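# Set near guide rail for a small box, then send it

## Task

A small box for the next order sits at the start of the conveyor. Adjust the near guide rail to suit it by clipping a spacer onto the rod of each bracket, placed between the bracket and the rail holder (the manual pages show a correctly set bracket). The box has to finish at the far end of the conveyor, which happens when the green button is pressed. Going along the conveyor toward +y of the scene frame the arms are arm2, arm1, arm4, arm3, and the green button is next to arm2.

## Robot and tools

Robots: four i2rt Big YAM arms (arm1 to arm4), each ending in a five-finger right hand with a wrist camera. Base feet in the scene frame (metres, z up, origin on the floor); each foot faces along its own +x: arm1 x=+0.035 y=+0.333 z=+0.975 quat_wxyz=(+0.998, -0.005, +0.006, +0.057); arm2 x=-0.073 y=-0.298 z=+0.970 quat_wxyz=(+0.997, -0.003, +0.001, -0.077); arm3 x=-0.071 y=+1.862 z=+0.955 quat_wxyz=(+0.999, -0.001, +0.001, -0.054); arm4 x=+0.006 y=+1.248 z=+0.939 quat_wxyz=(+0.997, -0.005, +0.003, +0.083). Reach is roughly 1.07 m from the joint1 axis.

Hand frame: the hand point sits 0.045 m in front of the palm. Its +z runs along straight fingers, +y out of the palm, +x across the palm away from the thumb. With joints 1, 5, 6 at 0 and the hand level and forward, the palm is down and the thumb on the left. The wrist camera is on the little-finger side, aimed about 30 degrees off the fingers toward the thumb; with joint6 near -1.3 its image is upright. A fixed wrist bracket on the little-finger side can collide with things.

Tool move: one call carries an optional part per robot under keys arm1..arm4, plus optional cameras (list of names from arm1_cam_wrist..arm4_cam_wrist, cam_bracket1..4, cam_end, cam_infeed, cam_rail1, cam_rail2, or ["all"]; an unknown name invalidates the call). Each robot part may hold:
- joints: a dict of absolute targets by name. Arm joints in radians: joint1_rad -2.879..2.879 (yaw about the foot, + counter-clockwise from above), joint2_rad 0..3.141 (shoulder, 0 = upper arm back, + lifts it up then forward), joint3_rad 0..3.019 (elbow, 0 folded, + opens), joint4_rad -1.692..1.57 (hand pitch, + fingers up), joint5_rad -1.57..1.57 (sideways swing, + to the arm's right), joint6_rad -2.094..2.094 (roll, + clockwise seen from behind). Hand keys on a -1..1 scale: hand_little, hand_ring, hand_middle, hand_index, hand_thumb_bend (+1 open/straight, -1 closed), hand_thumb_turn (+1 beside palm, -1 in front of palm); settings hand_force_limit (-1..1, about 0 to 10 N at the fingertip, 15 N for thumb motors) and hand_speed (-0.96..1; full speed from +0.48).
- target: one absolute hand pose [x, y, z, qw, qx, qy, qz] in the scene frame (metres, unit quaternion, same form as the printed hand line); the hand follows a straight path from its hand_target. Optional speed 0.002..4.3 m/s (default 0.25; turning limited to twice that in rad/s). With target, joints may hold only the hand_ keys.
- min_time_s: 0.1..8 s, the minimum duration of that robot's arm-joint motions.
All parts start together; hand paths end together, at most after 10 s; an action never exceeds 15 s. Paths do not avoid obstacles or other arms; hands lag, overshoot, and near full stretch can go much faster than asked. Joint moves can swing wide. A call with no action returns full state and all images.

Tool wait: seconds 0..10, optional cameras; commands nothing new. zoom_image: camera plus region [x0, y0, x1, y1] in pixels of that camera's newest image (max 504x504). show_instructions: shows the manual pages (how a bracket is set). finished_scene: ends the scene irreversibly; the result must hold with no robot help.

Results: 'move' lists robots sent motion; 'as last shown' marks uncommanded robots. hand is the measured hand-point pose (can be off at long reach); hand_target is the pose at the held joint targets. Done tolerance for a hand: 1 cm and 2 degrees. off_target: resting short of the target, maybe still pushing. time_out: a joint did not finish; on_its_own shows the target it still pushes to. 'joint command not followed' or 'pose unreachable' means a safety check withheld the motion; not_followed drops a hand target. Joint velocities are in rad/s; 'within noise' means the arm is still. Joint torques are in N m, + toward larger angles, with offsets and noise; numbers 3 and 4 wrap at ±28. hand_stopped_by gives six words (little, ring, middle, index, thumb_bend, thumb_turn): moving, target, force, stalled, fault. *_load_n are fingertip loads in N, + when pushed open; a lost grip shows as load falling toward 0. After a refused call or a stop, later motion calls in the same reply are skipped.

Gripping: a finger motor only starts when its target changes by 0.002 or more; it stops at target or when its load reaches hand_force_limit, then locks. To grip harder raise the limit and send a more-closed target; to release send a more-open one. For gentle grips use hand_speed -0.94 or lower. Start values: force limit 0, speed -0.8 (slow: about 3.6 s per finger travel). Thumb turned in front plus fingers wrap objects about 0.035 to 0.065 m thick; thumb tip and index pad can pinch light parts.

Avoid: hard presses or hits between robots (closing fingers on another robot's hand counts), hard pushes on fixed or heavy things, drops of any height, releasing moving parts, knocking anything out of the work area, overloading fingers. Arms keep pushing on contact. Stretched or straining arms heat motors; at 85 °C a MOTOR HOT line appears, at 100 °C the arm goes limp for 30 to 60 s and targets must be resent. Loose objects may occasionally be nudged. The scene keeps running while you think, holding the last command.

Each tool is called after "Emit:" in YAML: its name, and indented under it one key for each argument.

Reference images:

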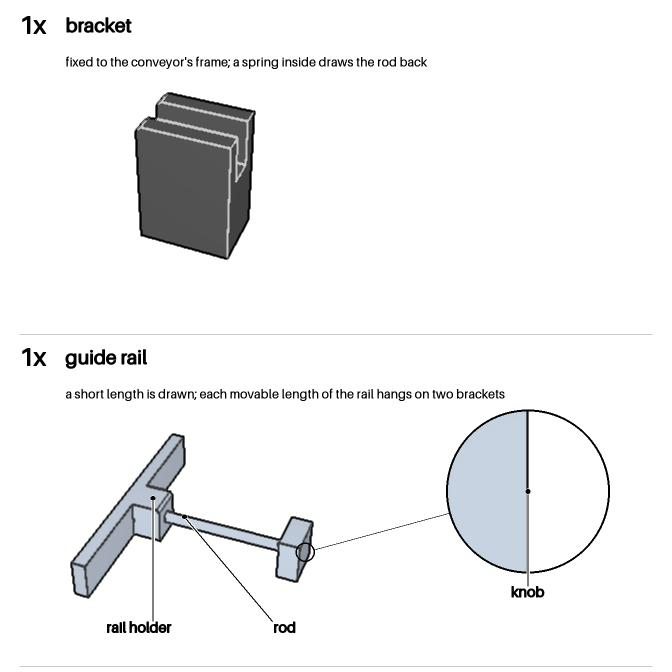

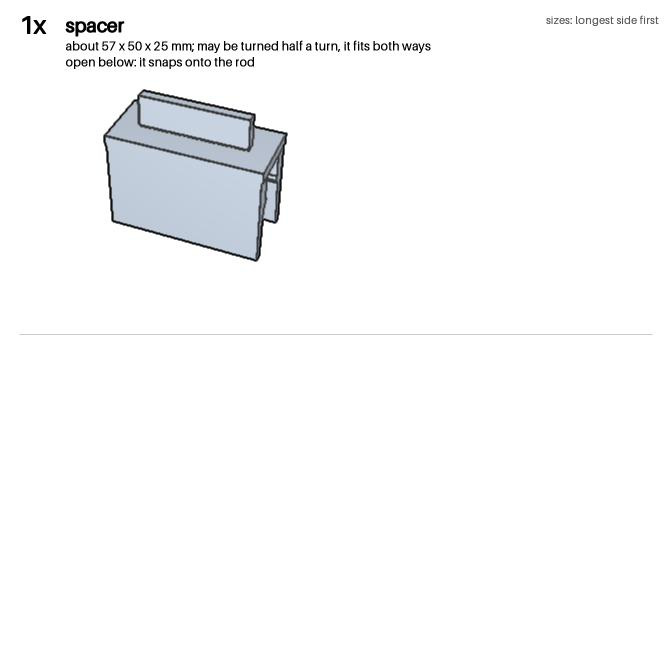

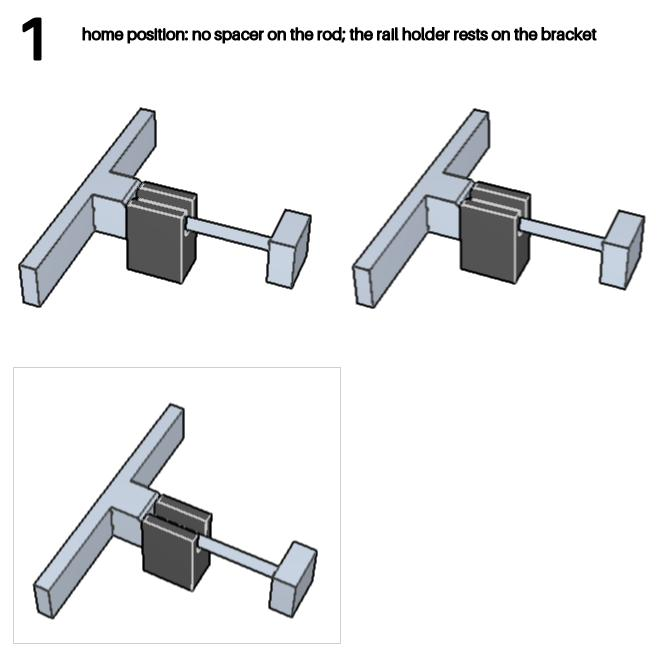

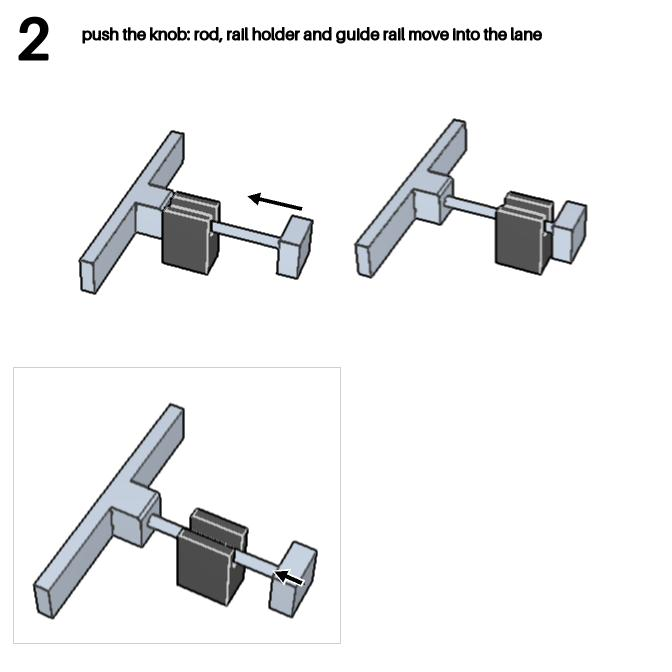

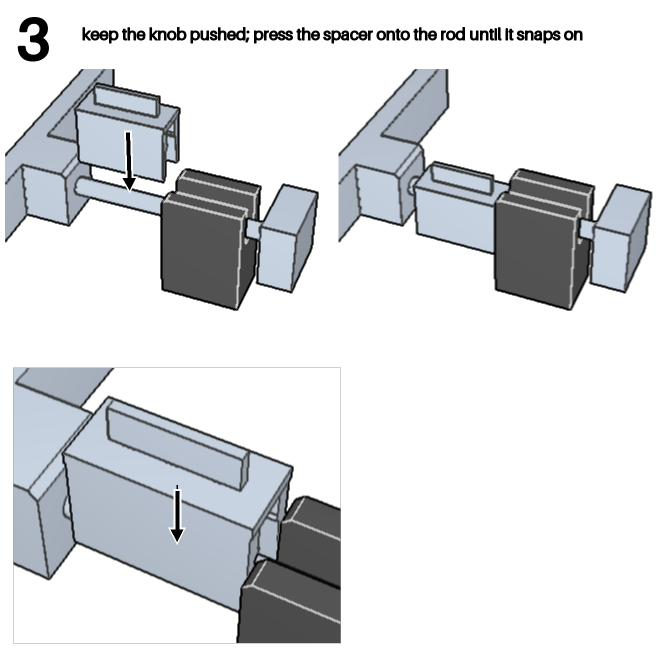

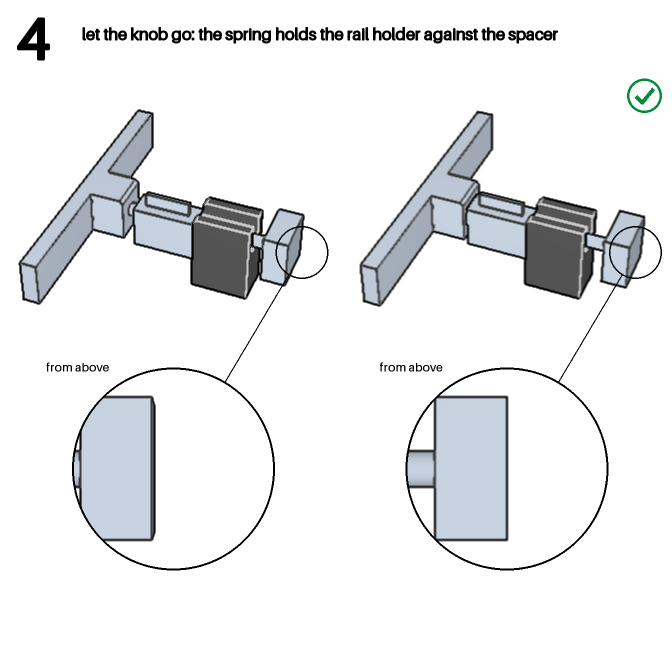

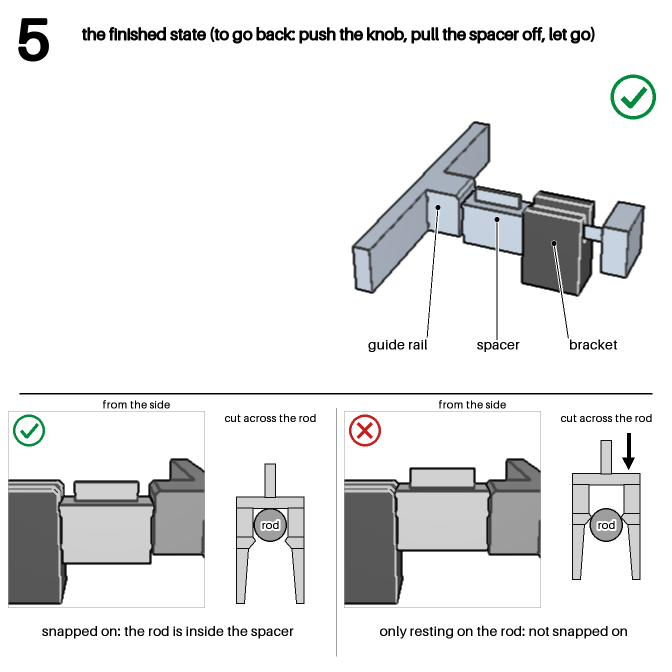

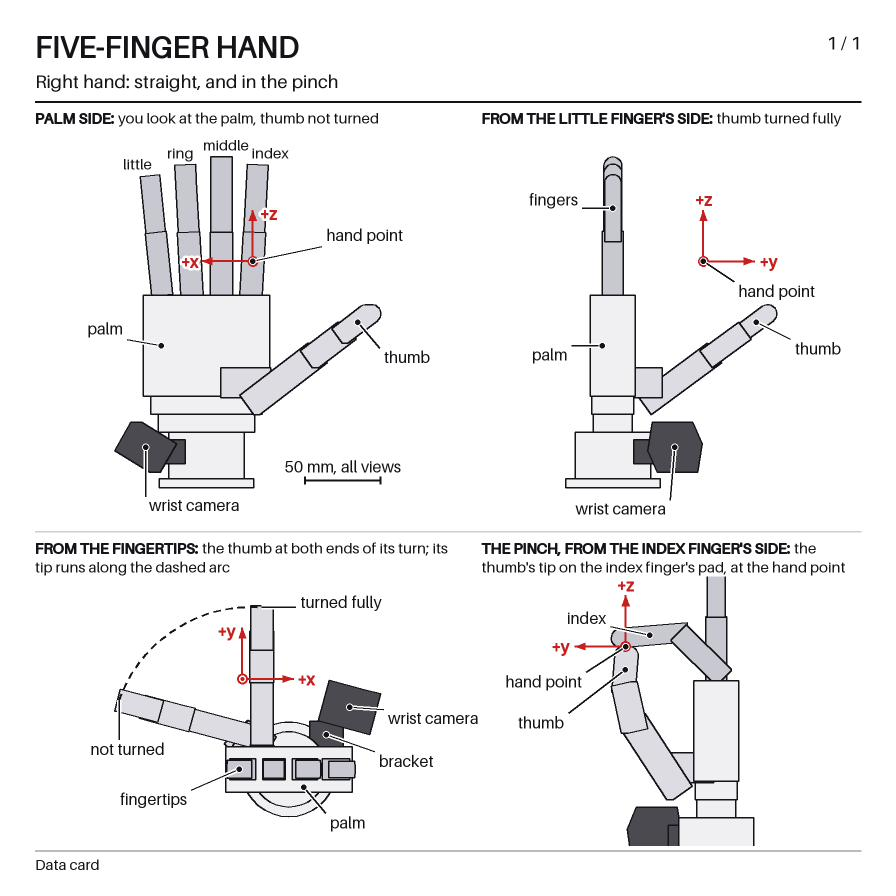

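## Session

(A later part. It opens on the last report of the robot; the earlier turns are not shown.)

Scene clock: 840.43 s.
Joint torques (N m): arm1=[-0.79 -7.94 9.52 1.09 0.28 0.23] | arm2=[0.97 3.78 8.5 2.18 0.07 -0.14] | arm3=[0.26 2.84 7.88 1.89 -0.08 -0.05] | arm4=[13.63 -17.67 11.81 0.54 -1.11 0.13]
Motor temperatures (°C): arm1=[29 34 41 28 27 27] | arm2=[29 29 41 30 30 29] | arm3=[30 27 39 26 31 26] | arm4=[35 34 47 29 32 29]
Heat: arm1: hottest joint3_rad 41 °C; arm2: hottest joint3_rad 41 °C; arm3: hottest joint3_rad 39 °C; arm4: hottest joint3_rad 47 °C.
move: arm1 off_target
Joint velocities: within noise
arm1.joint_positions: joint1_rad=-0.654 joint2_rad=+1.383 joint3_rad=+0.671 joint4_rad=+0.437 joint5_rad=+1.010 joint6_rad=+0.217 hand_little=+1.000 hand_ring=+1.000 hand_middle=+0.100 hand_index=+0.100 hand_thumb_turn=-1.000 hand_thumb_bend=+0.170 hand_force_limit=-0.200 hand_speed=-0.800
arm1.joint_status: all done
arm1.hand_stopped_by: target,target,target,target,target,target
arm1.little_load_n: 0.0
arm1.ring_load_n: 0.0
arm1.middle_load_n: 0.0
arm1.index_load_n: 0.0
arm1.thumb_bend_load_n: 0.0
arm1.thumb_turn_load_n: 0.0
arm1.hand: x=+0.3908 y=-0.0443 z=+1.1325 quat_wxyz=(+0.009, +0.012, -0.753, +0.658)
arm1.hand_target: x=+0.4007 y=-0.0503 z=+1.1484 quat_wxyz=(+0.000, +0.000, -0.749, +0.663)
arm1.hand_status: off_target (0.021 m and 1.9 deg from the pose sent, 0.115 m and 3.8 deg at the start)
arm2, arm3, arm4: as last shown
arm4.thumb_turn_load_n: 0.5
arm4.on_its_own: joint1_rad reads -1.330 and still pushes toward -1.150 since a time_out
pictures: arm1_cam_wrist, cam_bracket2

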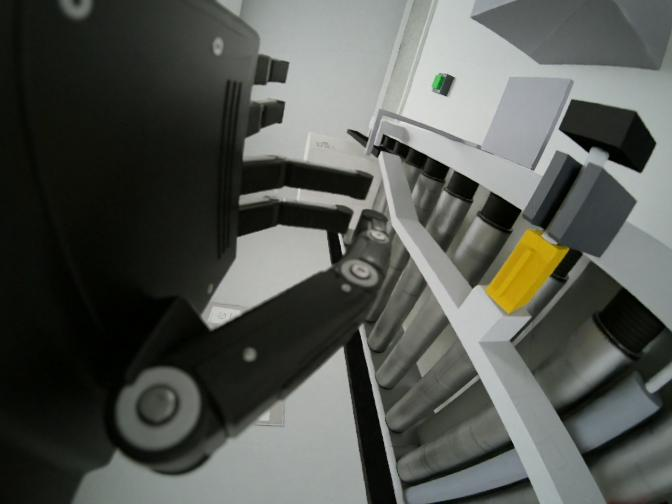

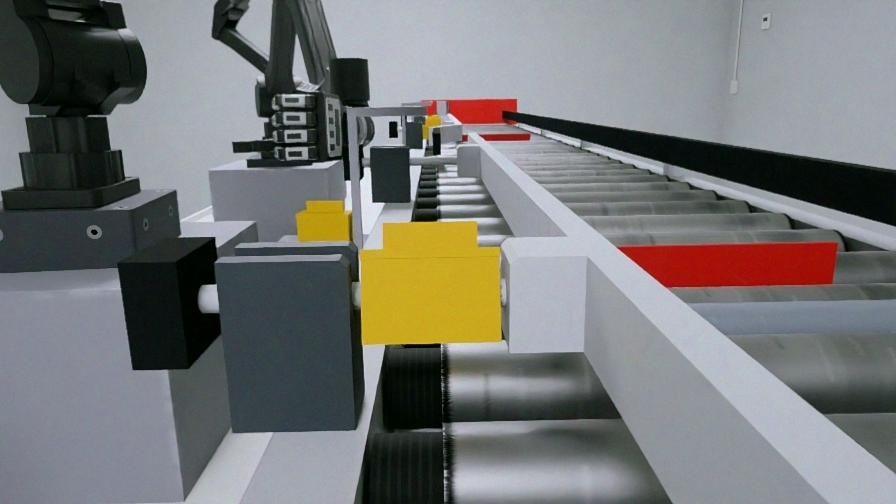

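Emit:
zoom_image:
  camera: "arm1_cam_wrist"
  region: [460, 200, 640, 340]

Scaled by 2.800 from the camera's image (finer frame: 960x720).

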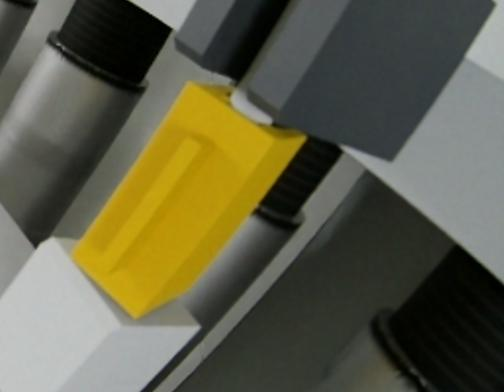

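Emit:
move:
  arm1: {"target": [0.418, 0.014, 1.19, 0.1225, 0, -0.9925, 0], "speed": 0.3, "joints": {"hand_index": 1, "hand_middle": 1, "hand_ring": -0.9, "hand_little": -0.9, "hand_speed": 0.0, "hand_force_limit": 0.2}}
  cameras: ["cam_bracket2", "arm1_cam_wrist", "cam_rail1", "cam_infeed"]

Scene clock: 858.10 s.
Joint torques (N m): arm1=[-1.55 -13.39 10.95 -0.61 -0.02 -0.02] | arm2=[0.97 3.84 8.5 2.17 0.07 -0.15] | arm3=[0.26 2.84 7.88 1.91 -0.08 -0.05] | arm4=[13.74 -17.61 11.75 0.54 -1.11 0.13]
Motor temperatures (°C): arm1=[29 34 44 28 27 27] | arm2=[29 29 41 30 30 29] | arm3=[30 27 40 26 31 26] | arm4=[35 35 47 29 32 29]
Heat: arm1: hottest joint3_rad 44 °C; arm2: hottest joint3_rad 41 °C; arm3: hottest joint3_rad 40 °C; arm4: hottest joint3_rad 47 °C.
move: arm1 off_target
Joint velocities: within noise
arm1.joint_positions: joint1_rad=-0.875 joint2_rad=+1.763 joint3_rad=+1.738 joint4_rad=-1.677 joint5_rad=+0.145 joint6_rad=+0.827 hand_little=-0.900 hand_ring=-0.900 hand_middle=+1.000 hand_index=+1.000 hand_thumb_turn=-1.000 hand_thumb_bend=+0.170 hand_force_limit=+0.200 hand_speed=+0.000
arm1.joint_status: all done
arm1.hand_stopped_by: target,target,target,target,target,target
arm1.little_load_n: 0.0
arm1.ring_load_n: 0.0
arm1.middle_load_n: 0.0
arm1.index_load_n: 0.0
arm1.thumb_bend_load_n: 0.0
arm1.thumb_turn_load_n: 0.0
arm1.hand: x=+0.4157 y=+0.0234 z=+1.1832 quat_wxyz=(+0.103, -0.005, -0.995, +0.013)
arm1.hand_target: x=+0.4203 y=+0.0129 z=+1.1915 quat_wxyz=(+0.095, -0.005, -0.995, +0.017)
arm1.hand_status: off_target (0.012 m and 2.8 deg from the pose sent, 0.086 m and 83.1 deg at the start; a joint's target at an end of its range on 20 of 91 steps)
arm2, arm3, arm4: as last shown
arm2.little_load_n: 0.5
arm3.ring_load_n: -0.5
arm4.on_its_own: joint1_rad reads -1.330 and still pushes toward -1.150 since a time_out
pictures: arm1_cam_wrist, cam_bracket2, cam_infeed, cam_rail1

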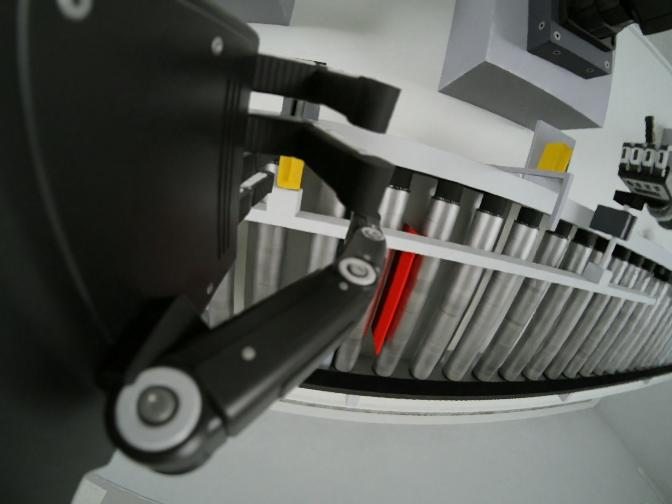

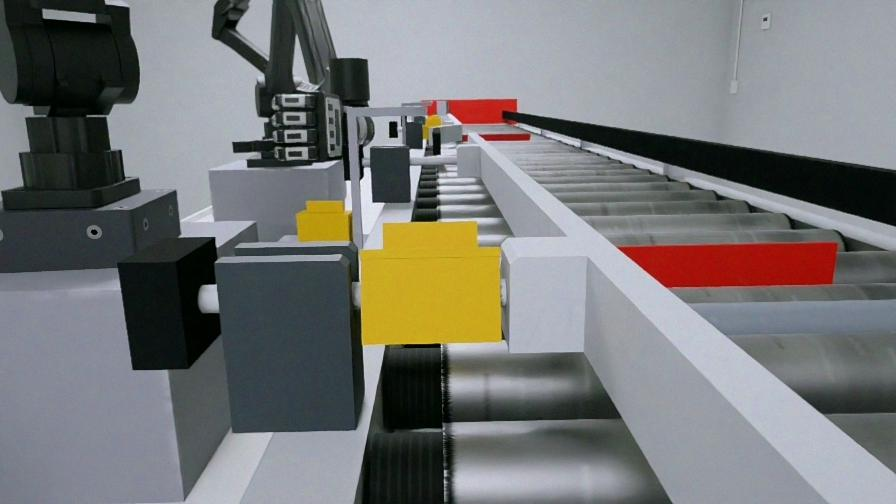

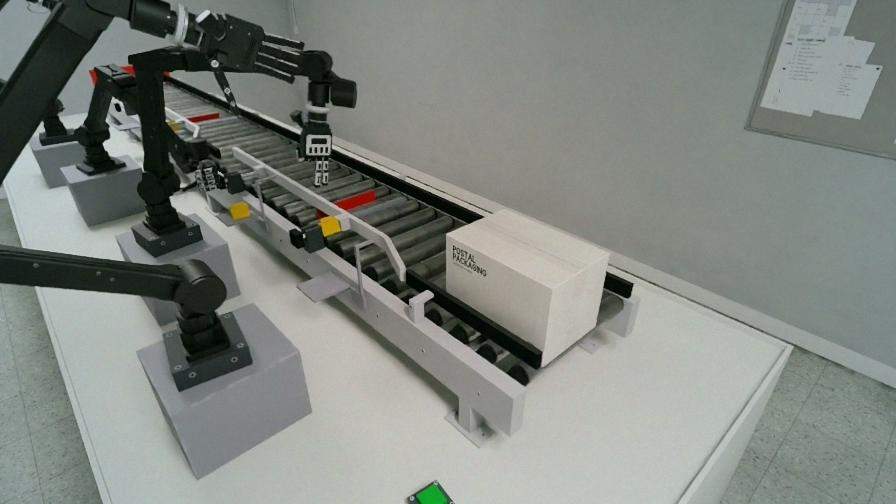

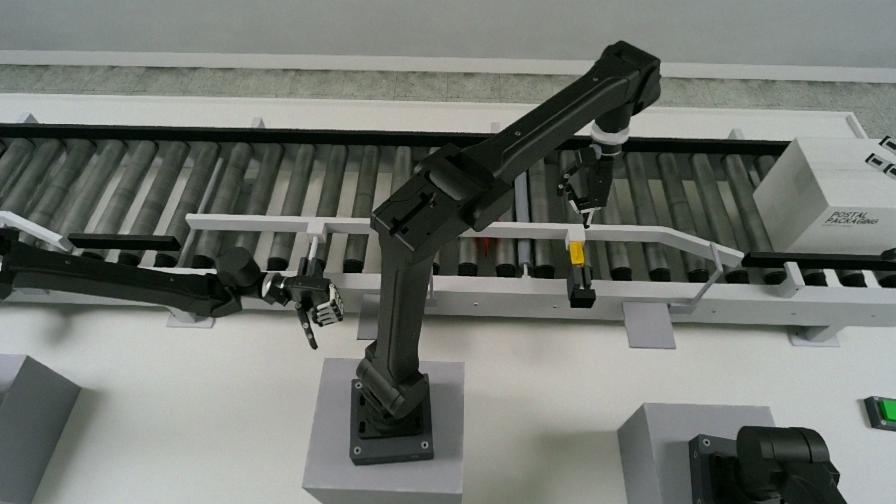

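Emit:
move:
  arm1: {"target": [0.420, 0.006, 1.108, 0.1225, 0, -0.9925, 0], "speed": 0.12}
  cameras: ["cam_bracket2", "arm1_cam_wrist", "cam_rail1", "cam_infeed"]

Emit:
zoom_image:
  camera: "cam_bracket2"
  region: [300, 0, 600, 300]

Emit:
zoom_image:
  camera: "cam_infeed"
  region: [260, 140, 400, 280]

Scene clock: 864.13 s.
Joint torques (N m): arm1=[-1.38 -14.04 7.13 0.28 0.14 -0.01] | arm2=[0.97 3.84 8.5 2.15 0.07 -0.15] | arm3=[0.26 2.84 7.88 1.91 -0.08 -0.05] | arm4=[13.8 -17.67 11.78 0.55 -1.11 0.12]
Motor temperatures (°C): arm1=[29 35 44 28 27 27] | arm2=[29 29 41 30 30 29] | arm3=[30 27 40 26 31 26] | arm4=[35 35 47 29 32 29]
Heat: arm1: hottest joint3_rad 44 °C; arm2: hottest joint3_rad 41 °C; arm3: hottest joint3_rad 40 °C; arm4: hottest joint3_rad 47 °C.
move: arm1 off_target
Joint velocities: within noise
arm1.joint_positions: joint1_rad=-0.875 joint2_rad=+1.846 joint3_rad=+1.671 joint4_rad=-1.567 joint5_rad=+0.152 joint6_rad=+0.820 hand_little=-0.900 hand_ring=-0.900 hand_middle=+1.000 hand_index=+1.000 hand_thumb_turn=-1.000 hand_thumb_bend=+0.170 hand_force_limit=+0.200 hand_speed=+0.000
arm1.joint_status: not commanded
arm1.hand_stopped_by: target,target,target,target,target,target
arm1.little_load_n: 0.0
arm1.ring_load_n: 0.0
arm1.middle_load_n: 0.0
arm1.index_load_n: 0.0
arm1.thumb_bend_load_n: 0.0
arm1.thumb_turn_load_n: 0.0
arm1.hand: x=+0.4226 y=+0.0131 z=+1.1156 quat_wxyz=(+0.120, +0.001, -0.993, +0.002)
arm1.hand_target: x=+0.4191 y=+0.0071 z=+1.1081 quat_wxyz=(+0.122, +0.000, -0.992, +0.000)
arm1.hand_status: off_target (0.011 m and 0.4 deg from the pose sent, 0.077 m and 2.8 deg at the start)
arm2, arm3, arm4: as last shown
arm2.little_load_n: 0.0
arm3.ring_load_n: 0.0
arm4.thumb_turn_load_n: 0.0
arm4.on_its_own: joint1_rad reads -1.330 and still pushes toward -1.150 since a time_out
pictures: arm1_cam_wrist, cam_bracket2, cam_infeed, cam_rail1

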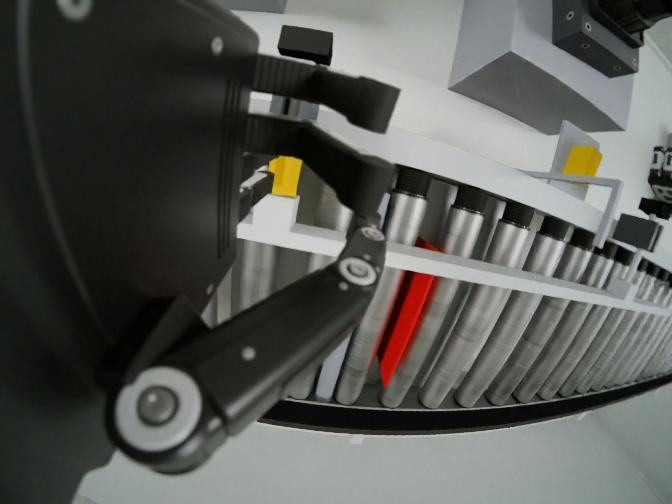

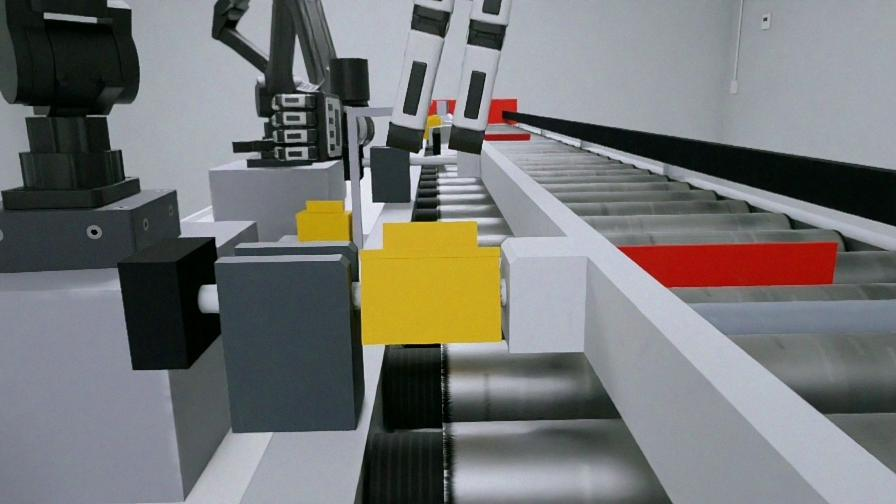

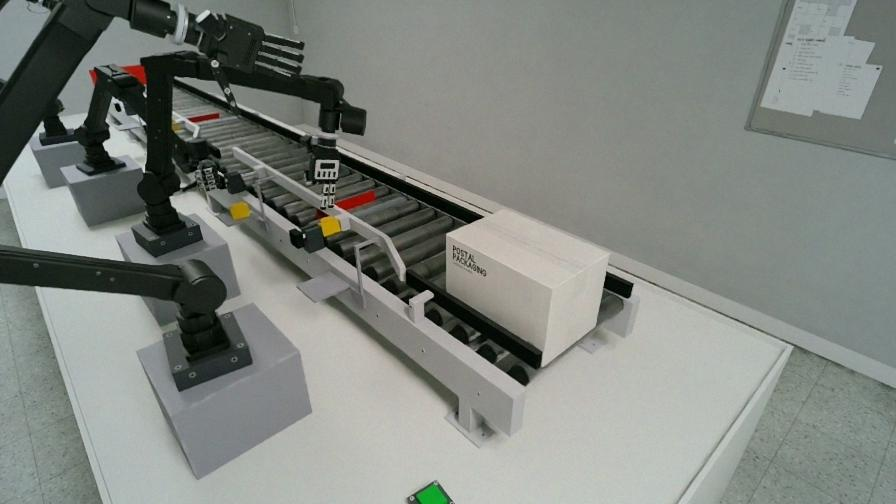

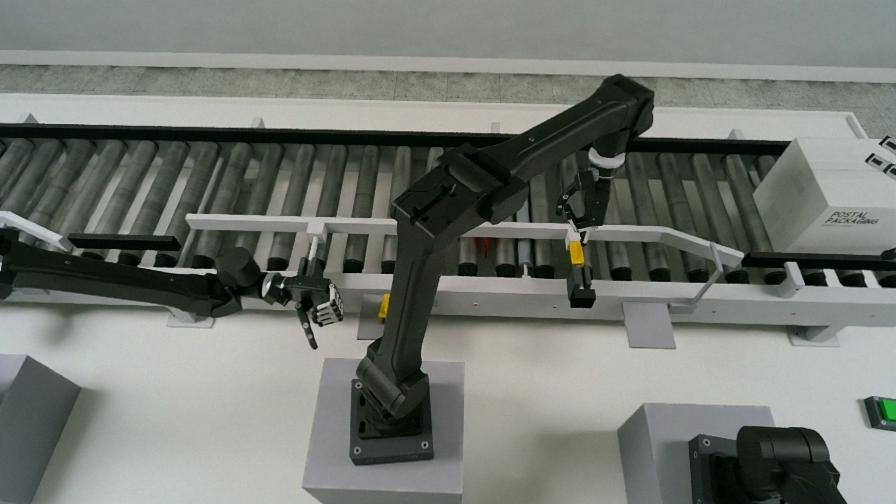

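Scaled by 1.680.

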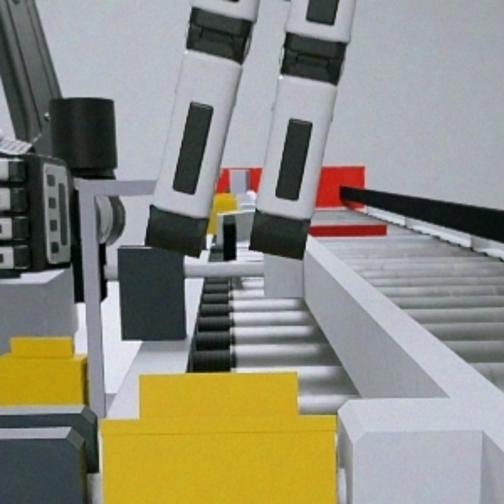

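Scaled by 3.600.

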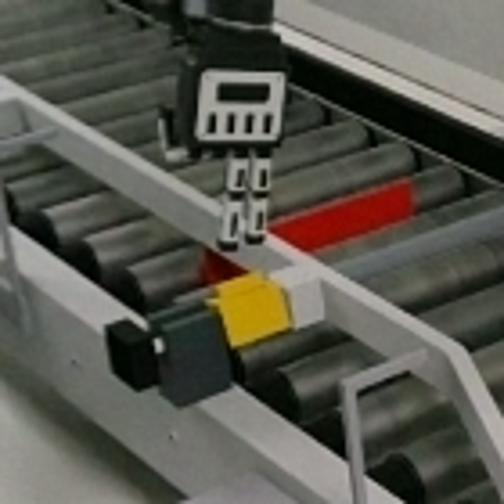

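Emit:
move:
  arm1: {"target": [0.417, 0.006, 1.083, 0.1225, 0, -0.9925, 0], "speed": 0.08}
  cameras: ["cam_bracket2", "arm1_cam_wrist"]

Emit:
zoom_image:
  camera: "cam_bracket2"
  region: [300, 60, 600, 360]

Scene clock: 872.40 s.
Joint torques (N m): arm1=[-2.02 -13.22 6.91 0.31 0.23 -0.03] | arm2=[0.91 3.78 8.49 2.17 0.07 -0.15] | arm3=[0.26 2.84 7.87 1.92 -0.08 -0.06] | arm4=[13.74 -17.67 11.78 0.53 -1.11 0.13]
Motor temperatures (°C): arm1=[29 35 44 28 27 27] | arm2=[29 29 41 30 30 29] | arm3=[30 27 40 26 31 26] | arm4=[35 35 47 29 32 29]
Heat: arm1: hottest joint3_rad 44 °C; arm2: hottest joint3_rad 41 °C; arm3: hottest joint3_rad 40 °C; arm4: hottest joint3_rad 47 °C.
move: arm1 off_target
Joint velocities: within noise
arm1.joint_positions: joint1_rad=-0.877 joint2_rad=+1.846 joint3_rad=+1.623 joint4_rad=-1.506 joint5_rad=+0.152 joint6_rad=+0.818 hand_little=-0.900 hand_ring=-0.900 hand_middle=+1.000 hand_index=+1.000 hand_thumb_turn=-1.000 hand_thumb_bend=+0.170 hand_force_limit=+0.200 hand_speed=+0.000
arm1.joint_status: not commanded
arm1.hand_stopped_by: target,target,target,target,target,target
arm1.little_load_n: 0.0
arm1.ring_load_n: 0.0
arm1.middle_load_n: 0.0
arm1.index_load_n: 0.0
arm1.thumb_bend_load_n: 0.0
arm1.thumb_turn_load_n: 0.0
arm1.hand: x=+0.4219 y=+0.0123 z=+1.0970 quat_wxyz=(+0.115, +0.000, -0.993, +0.006)
arm1.hand_target: x=+0.4163 y=+0.0066 z=+1.0833 quat_wxyz=(+0.123, -0.001, -0.992, +0.000)
arm1.hand_status: off_target (0.016 m and 1.1 deg from the pose sent, 0.034 m and 0.4 deg at the start)
arm2, arm3, arm4: as last shown
arm4.on_its_own: joint1_rad reads -1.330 and still pushes toward -1.150 since a time_out
pictures: arm1_cam_wrist, cam_bracket2

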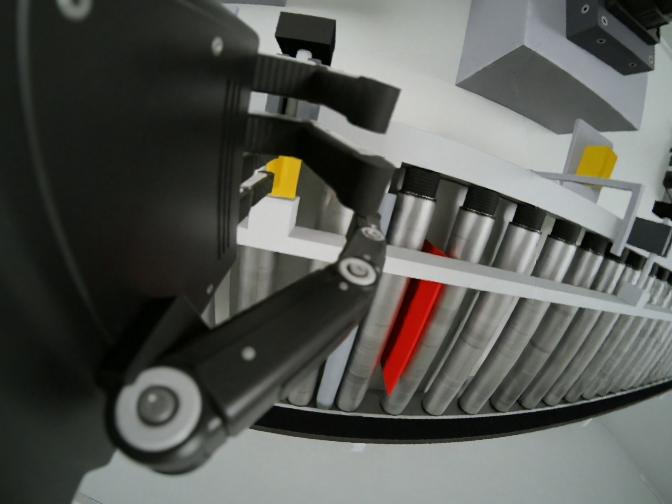

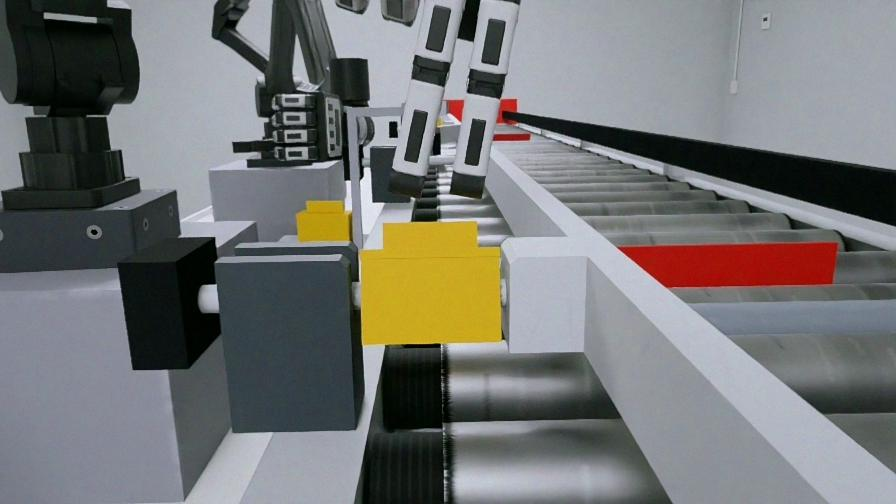

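Scaled by 1.680.

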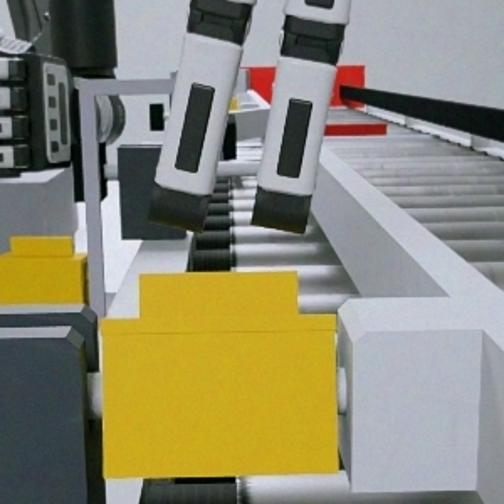

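Emit:
zoom_image:
  camera: "arm1_cam_wrist"
  region: [225, 130, 345, 250]

Scaled by 4.200 from the camera's image (finer frame: 960x720).

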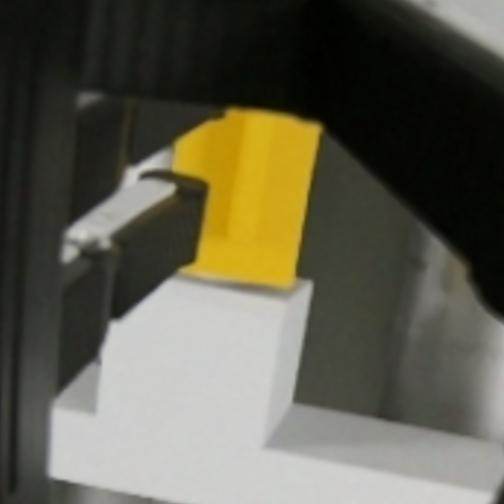

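Emit:
move:
  arm1: {"target": [0.413, 0.005, 1.070, 0.1225, 0, -0.9925, 0], "speed": 0.06}
  cameras: ["cam_bracket2", "arm1_cam_wrist"]

Emit:
zoom_image:
  camera: "cam_bracket2"
  region: [340, 140, 520, 320]

Emit:
zoom_image:
  camera: "arm1_cam_wrist"
  region: [245, 140, 315, 210]

Scene clock: 901.20 s.
Joint torques (N m): arm1=[-1.44 -12.92 6.63 0.18 0.16 -0.03] | arm2=[0.97 3.84 8.5 2.15 0.07 -0.15] | arm3=[0.21 2.84 7.88 1.91 -0.08 -0.06] | arm4=[13.68 -17.55 11.75 0.55 -1.1 0.13]
Motor temperatures (°C): arm1=[29 35 45 28 27 27] | arm2=[29 29 41 30 30 29] | arm3=[29 27 40 26 31 26] | arm4=[35 35 47 29 32 29]
Heat: arm1: hottest joint3_rad 45 °C; arm2: hottest joint3_rad 41 °C; arm3: hottest joint3_rad 40 °C; arm4: hottest joint3_rad 47 °C.
move: arm1 off_target
Joint velocities: within noise
arm1.joint_positions: joint1_rad=-0.883 joint2_rad=+1.848 joint3_rad=+1.596 joint4_rad=-1.472 joint5_rad=+0.154 joint6_rad=+0.810 hand_little=-0.900 hand_ring=-0.900 hand_middle=+1.000 hand_index=+1.000 hand_thumb_turn=-1.000 hand_thumb_bend=+0.170 hand_force_limit=+0.200 hand_speed=+0.000
arm1.joint_status: not commanded
arm1.hand_stopped_by: target,target,target,target,target,target
arm1.little_load_n: 0.0
arm1.ring_load_n: 0.0
arm1.middle_load_n: 0.0
arm1.index_load_n: 0.0
arm1.thumb_bend_load_n: 0.0
arm1.thumb_turn_load_n: 0.0
arm1.hand: x=+0.4185 y=+0.0104 z=+1.0857 quat_wxyz=(+0.114, +0.001, -0.993, +0.008)
arm1.hand_target: x=+0.4125 y=+0.0057 z=+1.0703 quat_wxyz=(+0.123, +0.001, -0.992, +0.000)
arm1.hand_status: off_target (0.018 m and 1.4 deg from the pose sent, 0.029 m and 1.1 deg at the start)
arm2, arm3, arm4: as last shown
arm4.thumb_bend_load_n: -0.5
arm4.on_its_own: joint1_rad reads -1.330 and still pushes toward -1.150 since a time_out
pictures: arm1_cam_wrist, cam_bracket2

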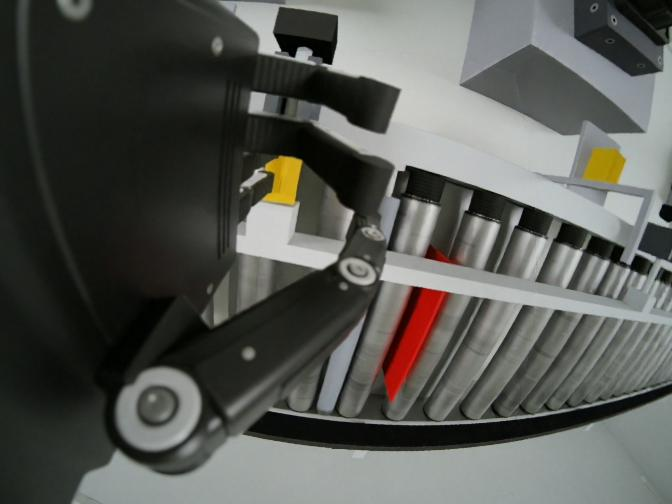

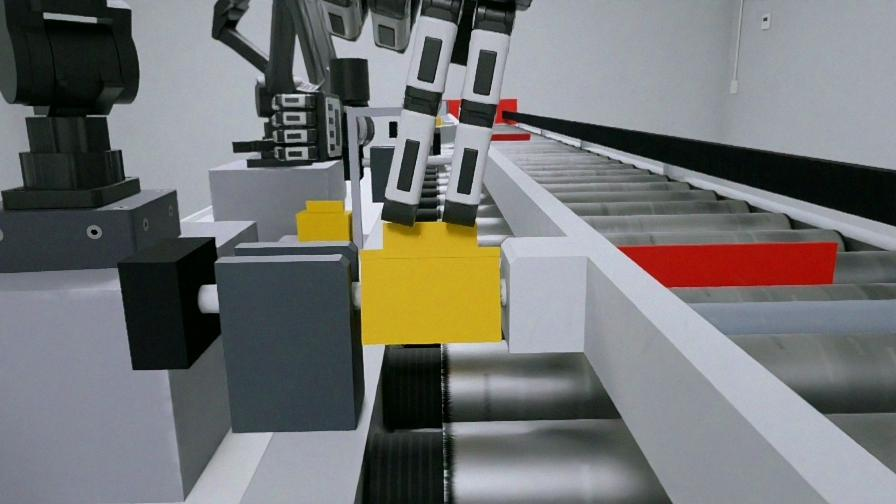

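Scaled by 2.800.

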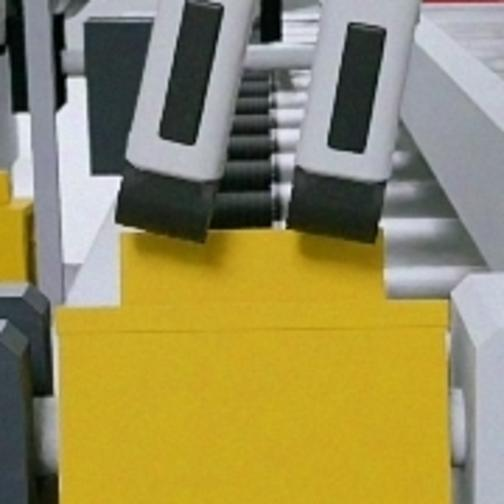

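Scaled by 7.200 from the camera's image (finer frame: 960x720).

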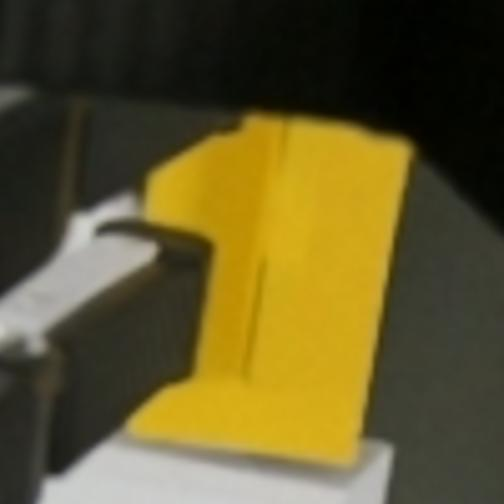

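Emit:
move:
  arm1: {"target": [0.418, 0.030, 1.115, 0.1225, 0, -0.9925, 0], "speed": 0.1}

Emit:
move:
  arm1: {"target": [0.413, 0.0125, 1.072, 0.1225, 0, -0.9925, 0], "speed": 0.06}
  cameras: ["cam_bracket2", "arm1_cam_wrist"]

Emit:
zoom_image:
  camera: "cam_bracket2"
  region: [340, 140, 520, 320]

Emit:
zoom_image:
  camera: "arm1_cam_wrist"
  region: [245, 140, 315, 210]

Scene clock: 911.17 s.
Joint torques (N m): arm1=[0.73 -15.03 8.94 -0.87 -0.02 0.24] | arm2=[0.97 3.78 8.5 2.18 0.07 -0.15] | arm3=[0.21 2.78 7.88 1.92 -0.07 -0.05] | arm4=[13.68 -17.61 11.78 0.58 -1.11 0.13]
Motor temperatures (°C): arm1=[29 36 46 27 27 27] | arm2=[29 29 41 30 30 29] | arm3=[29 27 40 26 31 26] | arm4=[35 35 47 29 32 29]
Heat: arm1: hottest joint3_rad 46 °C; arm2: hottest joint3_rad 41 °C; arm3: hottest joint3_rad 40 °C; arm4: hottest joint3_rad 47 °C.
move: arm1 off_target
Joint velocities: within noise
arm1.joint_positions: joint1_rad=-0.870 joint2_rad=+1.823 joint3_rad=+1.596 joint4_rad=-1.545 joint5_rad=+0.152 joint6_rad=+0.827 hand_little=-0.900 hand_ring=-0.900 hand_middle=+1.000 hand_index=+1.000 hand_thumb_turn=-1.000 hand_thumb_bend=+0.170 hand_force_limit=+0.200 hand_speed=+0.000
arm1.joint_status: not commanded
arm1.hand_stopped_by: target,target,target,target,target,target
arm1.little_load_n: 0.0
arm1.ring_load_n: 0.0
arm1.middle_load_n: 0.0
arm1.index_load_n: 0.0
arm1.thumb_bend_load_n: 0.0
arm1.thumb_turn_load_n: 0.5
arm1.hand: x=+0.4096 y=+0.0284 z=+1.1019 quat_wxyz=(+0.131, +0.000, -0.991, -0.008)
arm1.hand_target: x=+0.4181 y=+0.0295 z=+1.1153 quat_wxyz=(+0.121, +0.000, -0.993, +0.000)
arm1.hand_status: off_target (0.016 m and 1.3 deg from the pose sent, 0.035 m and 1.4 deg at the start)
arm2.joint_positions: joint1_rad=+0.146 joint2_rad=+0.560 joint3_rad=+1.336 joint4_rad=-1.211 joint5_rad=+0.058 joint6_rad=-1.149 hand_little=+1.000 hand_ring=+1.000 hand_middle=+1.000 hand_index=+1.000 hand_thumb_turn=+1.000 hand_thumb_bend=+1.000 hand_force_limit=+0.000 hand_speed=-0.800
arm2.joint_status: not commanded
arm2.hand_stopped_by: target,target,target,target,target,target
arm2.little_load_n: 0.0
arm2.ring_load_n: 0.0
arm2.middle_load_n: 0.0
arm2.index_load_n: 0.0
arm2.thumb_bend_load_n: 0.0
arm2.thumb_turn_load_n: 0.0
arm2.hand: x=+0.1562 y=-0.3514 z=+1.4671 quat_wxyz=(-0.084, +0.821, -0.194, +0.530)
arm2.hand_target: x=+0.1552 y=-0.3513 z=+1.4789 quat_wxyz=(-0.086, +0.814, -0.192, +0.541)
arm2.hand_status: not commanded
arm3.joint_positions: joint1_rad=-0.183 joint2_rad=+0.625 joint3_rad=+1.366 joint4_rad=-1.295 joint5_rad=-0.032 joint6_rad=-1.281 hand_little=+1.000 hand_ring=+1.000 hand_middle=+1.000 hand_index=+1.000 hand_thumb_turn=+1.000 hand_thumb_bend=+1.000 hand_force_limit=+0.000 hand_speed=-0.800
arm3.joint_status: not commanded
arm3.hand_stopped_by: target,target,target,target,target,target
arm3.little_load_n: 0.0
arm3.ring_load_n: 0.0
arm3.middle_load_n: 0.0
arm3.index_load_n: 0.0
arm3.thumb_bend_load_n: 0.0
arm3.thumb_turn_load_n: 0.0
arm3.hand: x=+0.1496 y=+1.7528 z=+1.4379 quat_wxyz=(-0.013, +0.840, -0.242, +0.485)
arm3.hand_target: x=+0.1488 y=+1.7531 z=+1.4458 quat_wxyz=(-0.013, +0.836, -0.241, +0.494)
arm3.hand_status: not commanded
arm4.joint_positions: joint1_rad=-1.330 joint2_rad=+2.314 joint3_rad=+1.506 joint4_rad=+0.890 joint5_rad=+0.528 joint6_rad=-1.590 hand_little=-0.950 hand_ring=-0.950 hand_middle=-0.950 hand_index=-0.950 hand_thumb_turn=-0.950 hand_thumb_bend=+1.000 hand_force_limit=+0.000 hand_speed=+0.000
arm4.joint_status: not commanded
arm4.hand_stopped_by: target,target,target,target,target,target
arm4.little_load_n: 0.0
arm4.ring_load_n: 0.0
arm4.middle_load_n: 0.0
arm4.index_load_n: 0.0
arm4.thumb_bend_load_n: 0.0
arm4.thumb_turn_load_n: 0.0
arm4.on_its_own: joint1_rad reads -1.330 and still pushes toward -1.150 since a time_out
arm4.hand: x=+0.1867 y=+0.4502 z=+1.0220 quat_wxyz=(+0.546, +0.444, -0.512, +0.493)
arm4.hand_target: x=+0.3376 y=+0.4875 z=+1.0078 quat_wxyz=(+0.487, +0.497, -0.467, +0.545)
arm4.hand_status: not commanded
pictures: none

Scene clock: 912.53 s.
Joint torques (N m): arm1=[-1.49 -13.22 6.65 0.31 0.16 -0.02] | arm2=[0.97 3.78 8.51 2.15 0.07 -0.15] | arm3=[0.26 2.84 7.88 1.91 -0.08 -0.05] | arm4=[13.68 -17.55 11.77 0.57 -1.1 0.13]
Motor temperatures (°C): arm1=[29 36 46 27 27 27] | arm2=[29 29 41 30 30 29] | arm3=[29 27 40 26 31 26] | arm4=[35 35 47 29 32 29]
Heat: arm1: hottest joint3_rad 46 °C; arm2: hottest joint3_rad 41 °C; arm3: hottest joint3_rad 40 °C; arm4: hottest joint3_rad 47 °C.
move: arm1 off_target
Joint velocities: within noise
arm1.joint_positions: joint1_rad=-0.872 joint2_rad=+1.835 joint3_rad=+1.577 joint4_rad=-1.472 joint5_rad=+0.152 joint6_rad=+0.821 hand_little=-0.900 hand_ring=-0.900 hand_middle=+1.000 hand_index=+1.000 hand_thumb_turn=-1.000 hand_thumb_bend=+0.170 hand_force_limit=+0.200 hand_speed=+0.000
arm1.joint_status: not commanded
arm1.hand_stopped_by: target,target,target,target,target,target
arm1.little_load_n: 0.0
arm1.ring_load_n: 0.0
arm1.middle_load_n: 0.0
arm1.index_load_n: 0.0
arm1.thumb_bend_load_n: 0.0
arm1.thumb_turn_load_n: 0.0
arm1.hand: x=+0.4180 y=+0.0189 z=+1.0857 quat_wxyz=(+0.115, +0.001, -0.993, +0.006)
arm1.hand_target: x=+0.4123 y=+0.0139 z=+1.0718 quat_wxyz=(+0.123, +0.000, -0.992, -0.001)
arm1.hand_status: off_target (0.016 m and 1.1 deg from the pose sent, 0.034 m and 1.3 deg at the start)
arm2, arm3, arm4: as last shown
arm3.middle_load_n: 0.5
arm4.on_its_own: joint1_rad reads -1.330 and still pushes toward -1.150 since a time_out
pictures: arm1_cam_wrist, cam_bracket2

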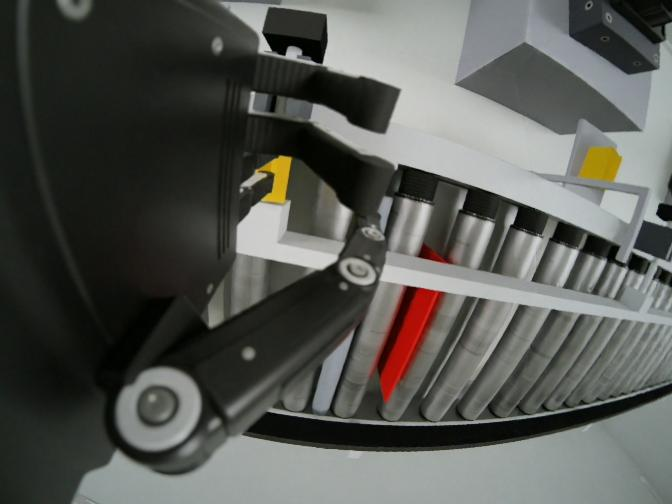

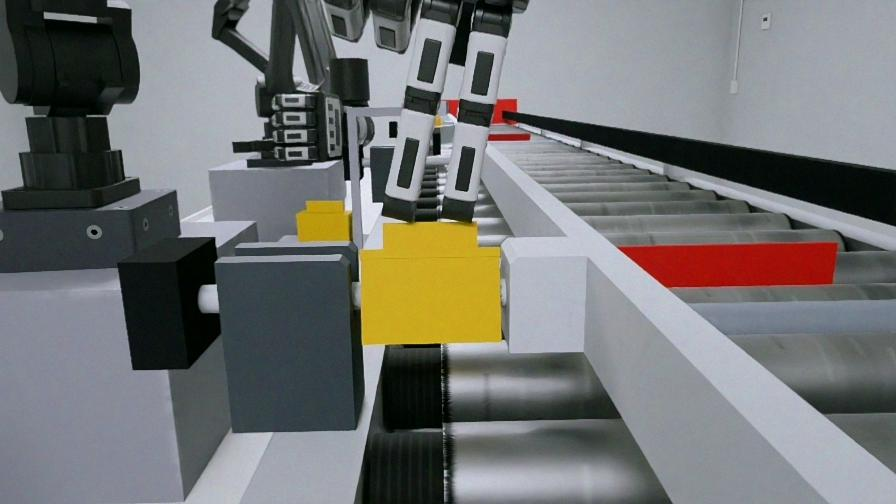

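Scaled by 2.800.

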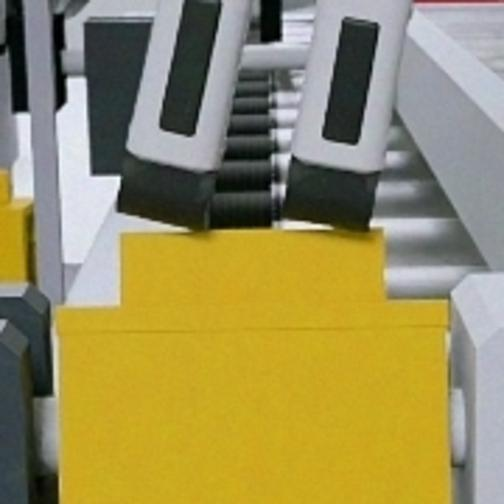

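Scaled by 7.200 from the camera's image (finer frame: 960x720).

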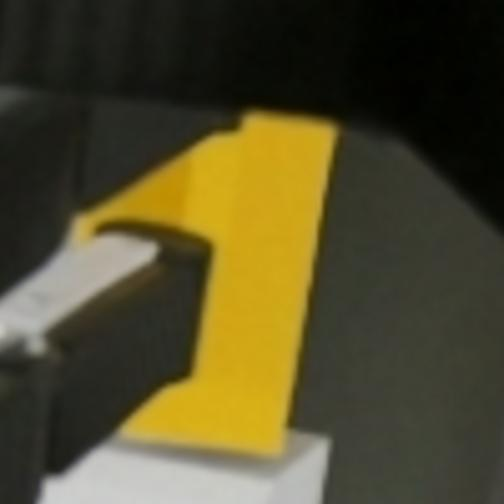

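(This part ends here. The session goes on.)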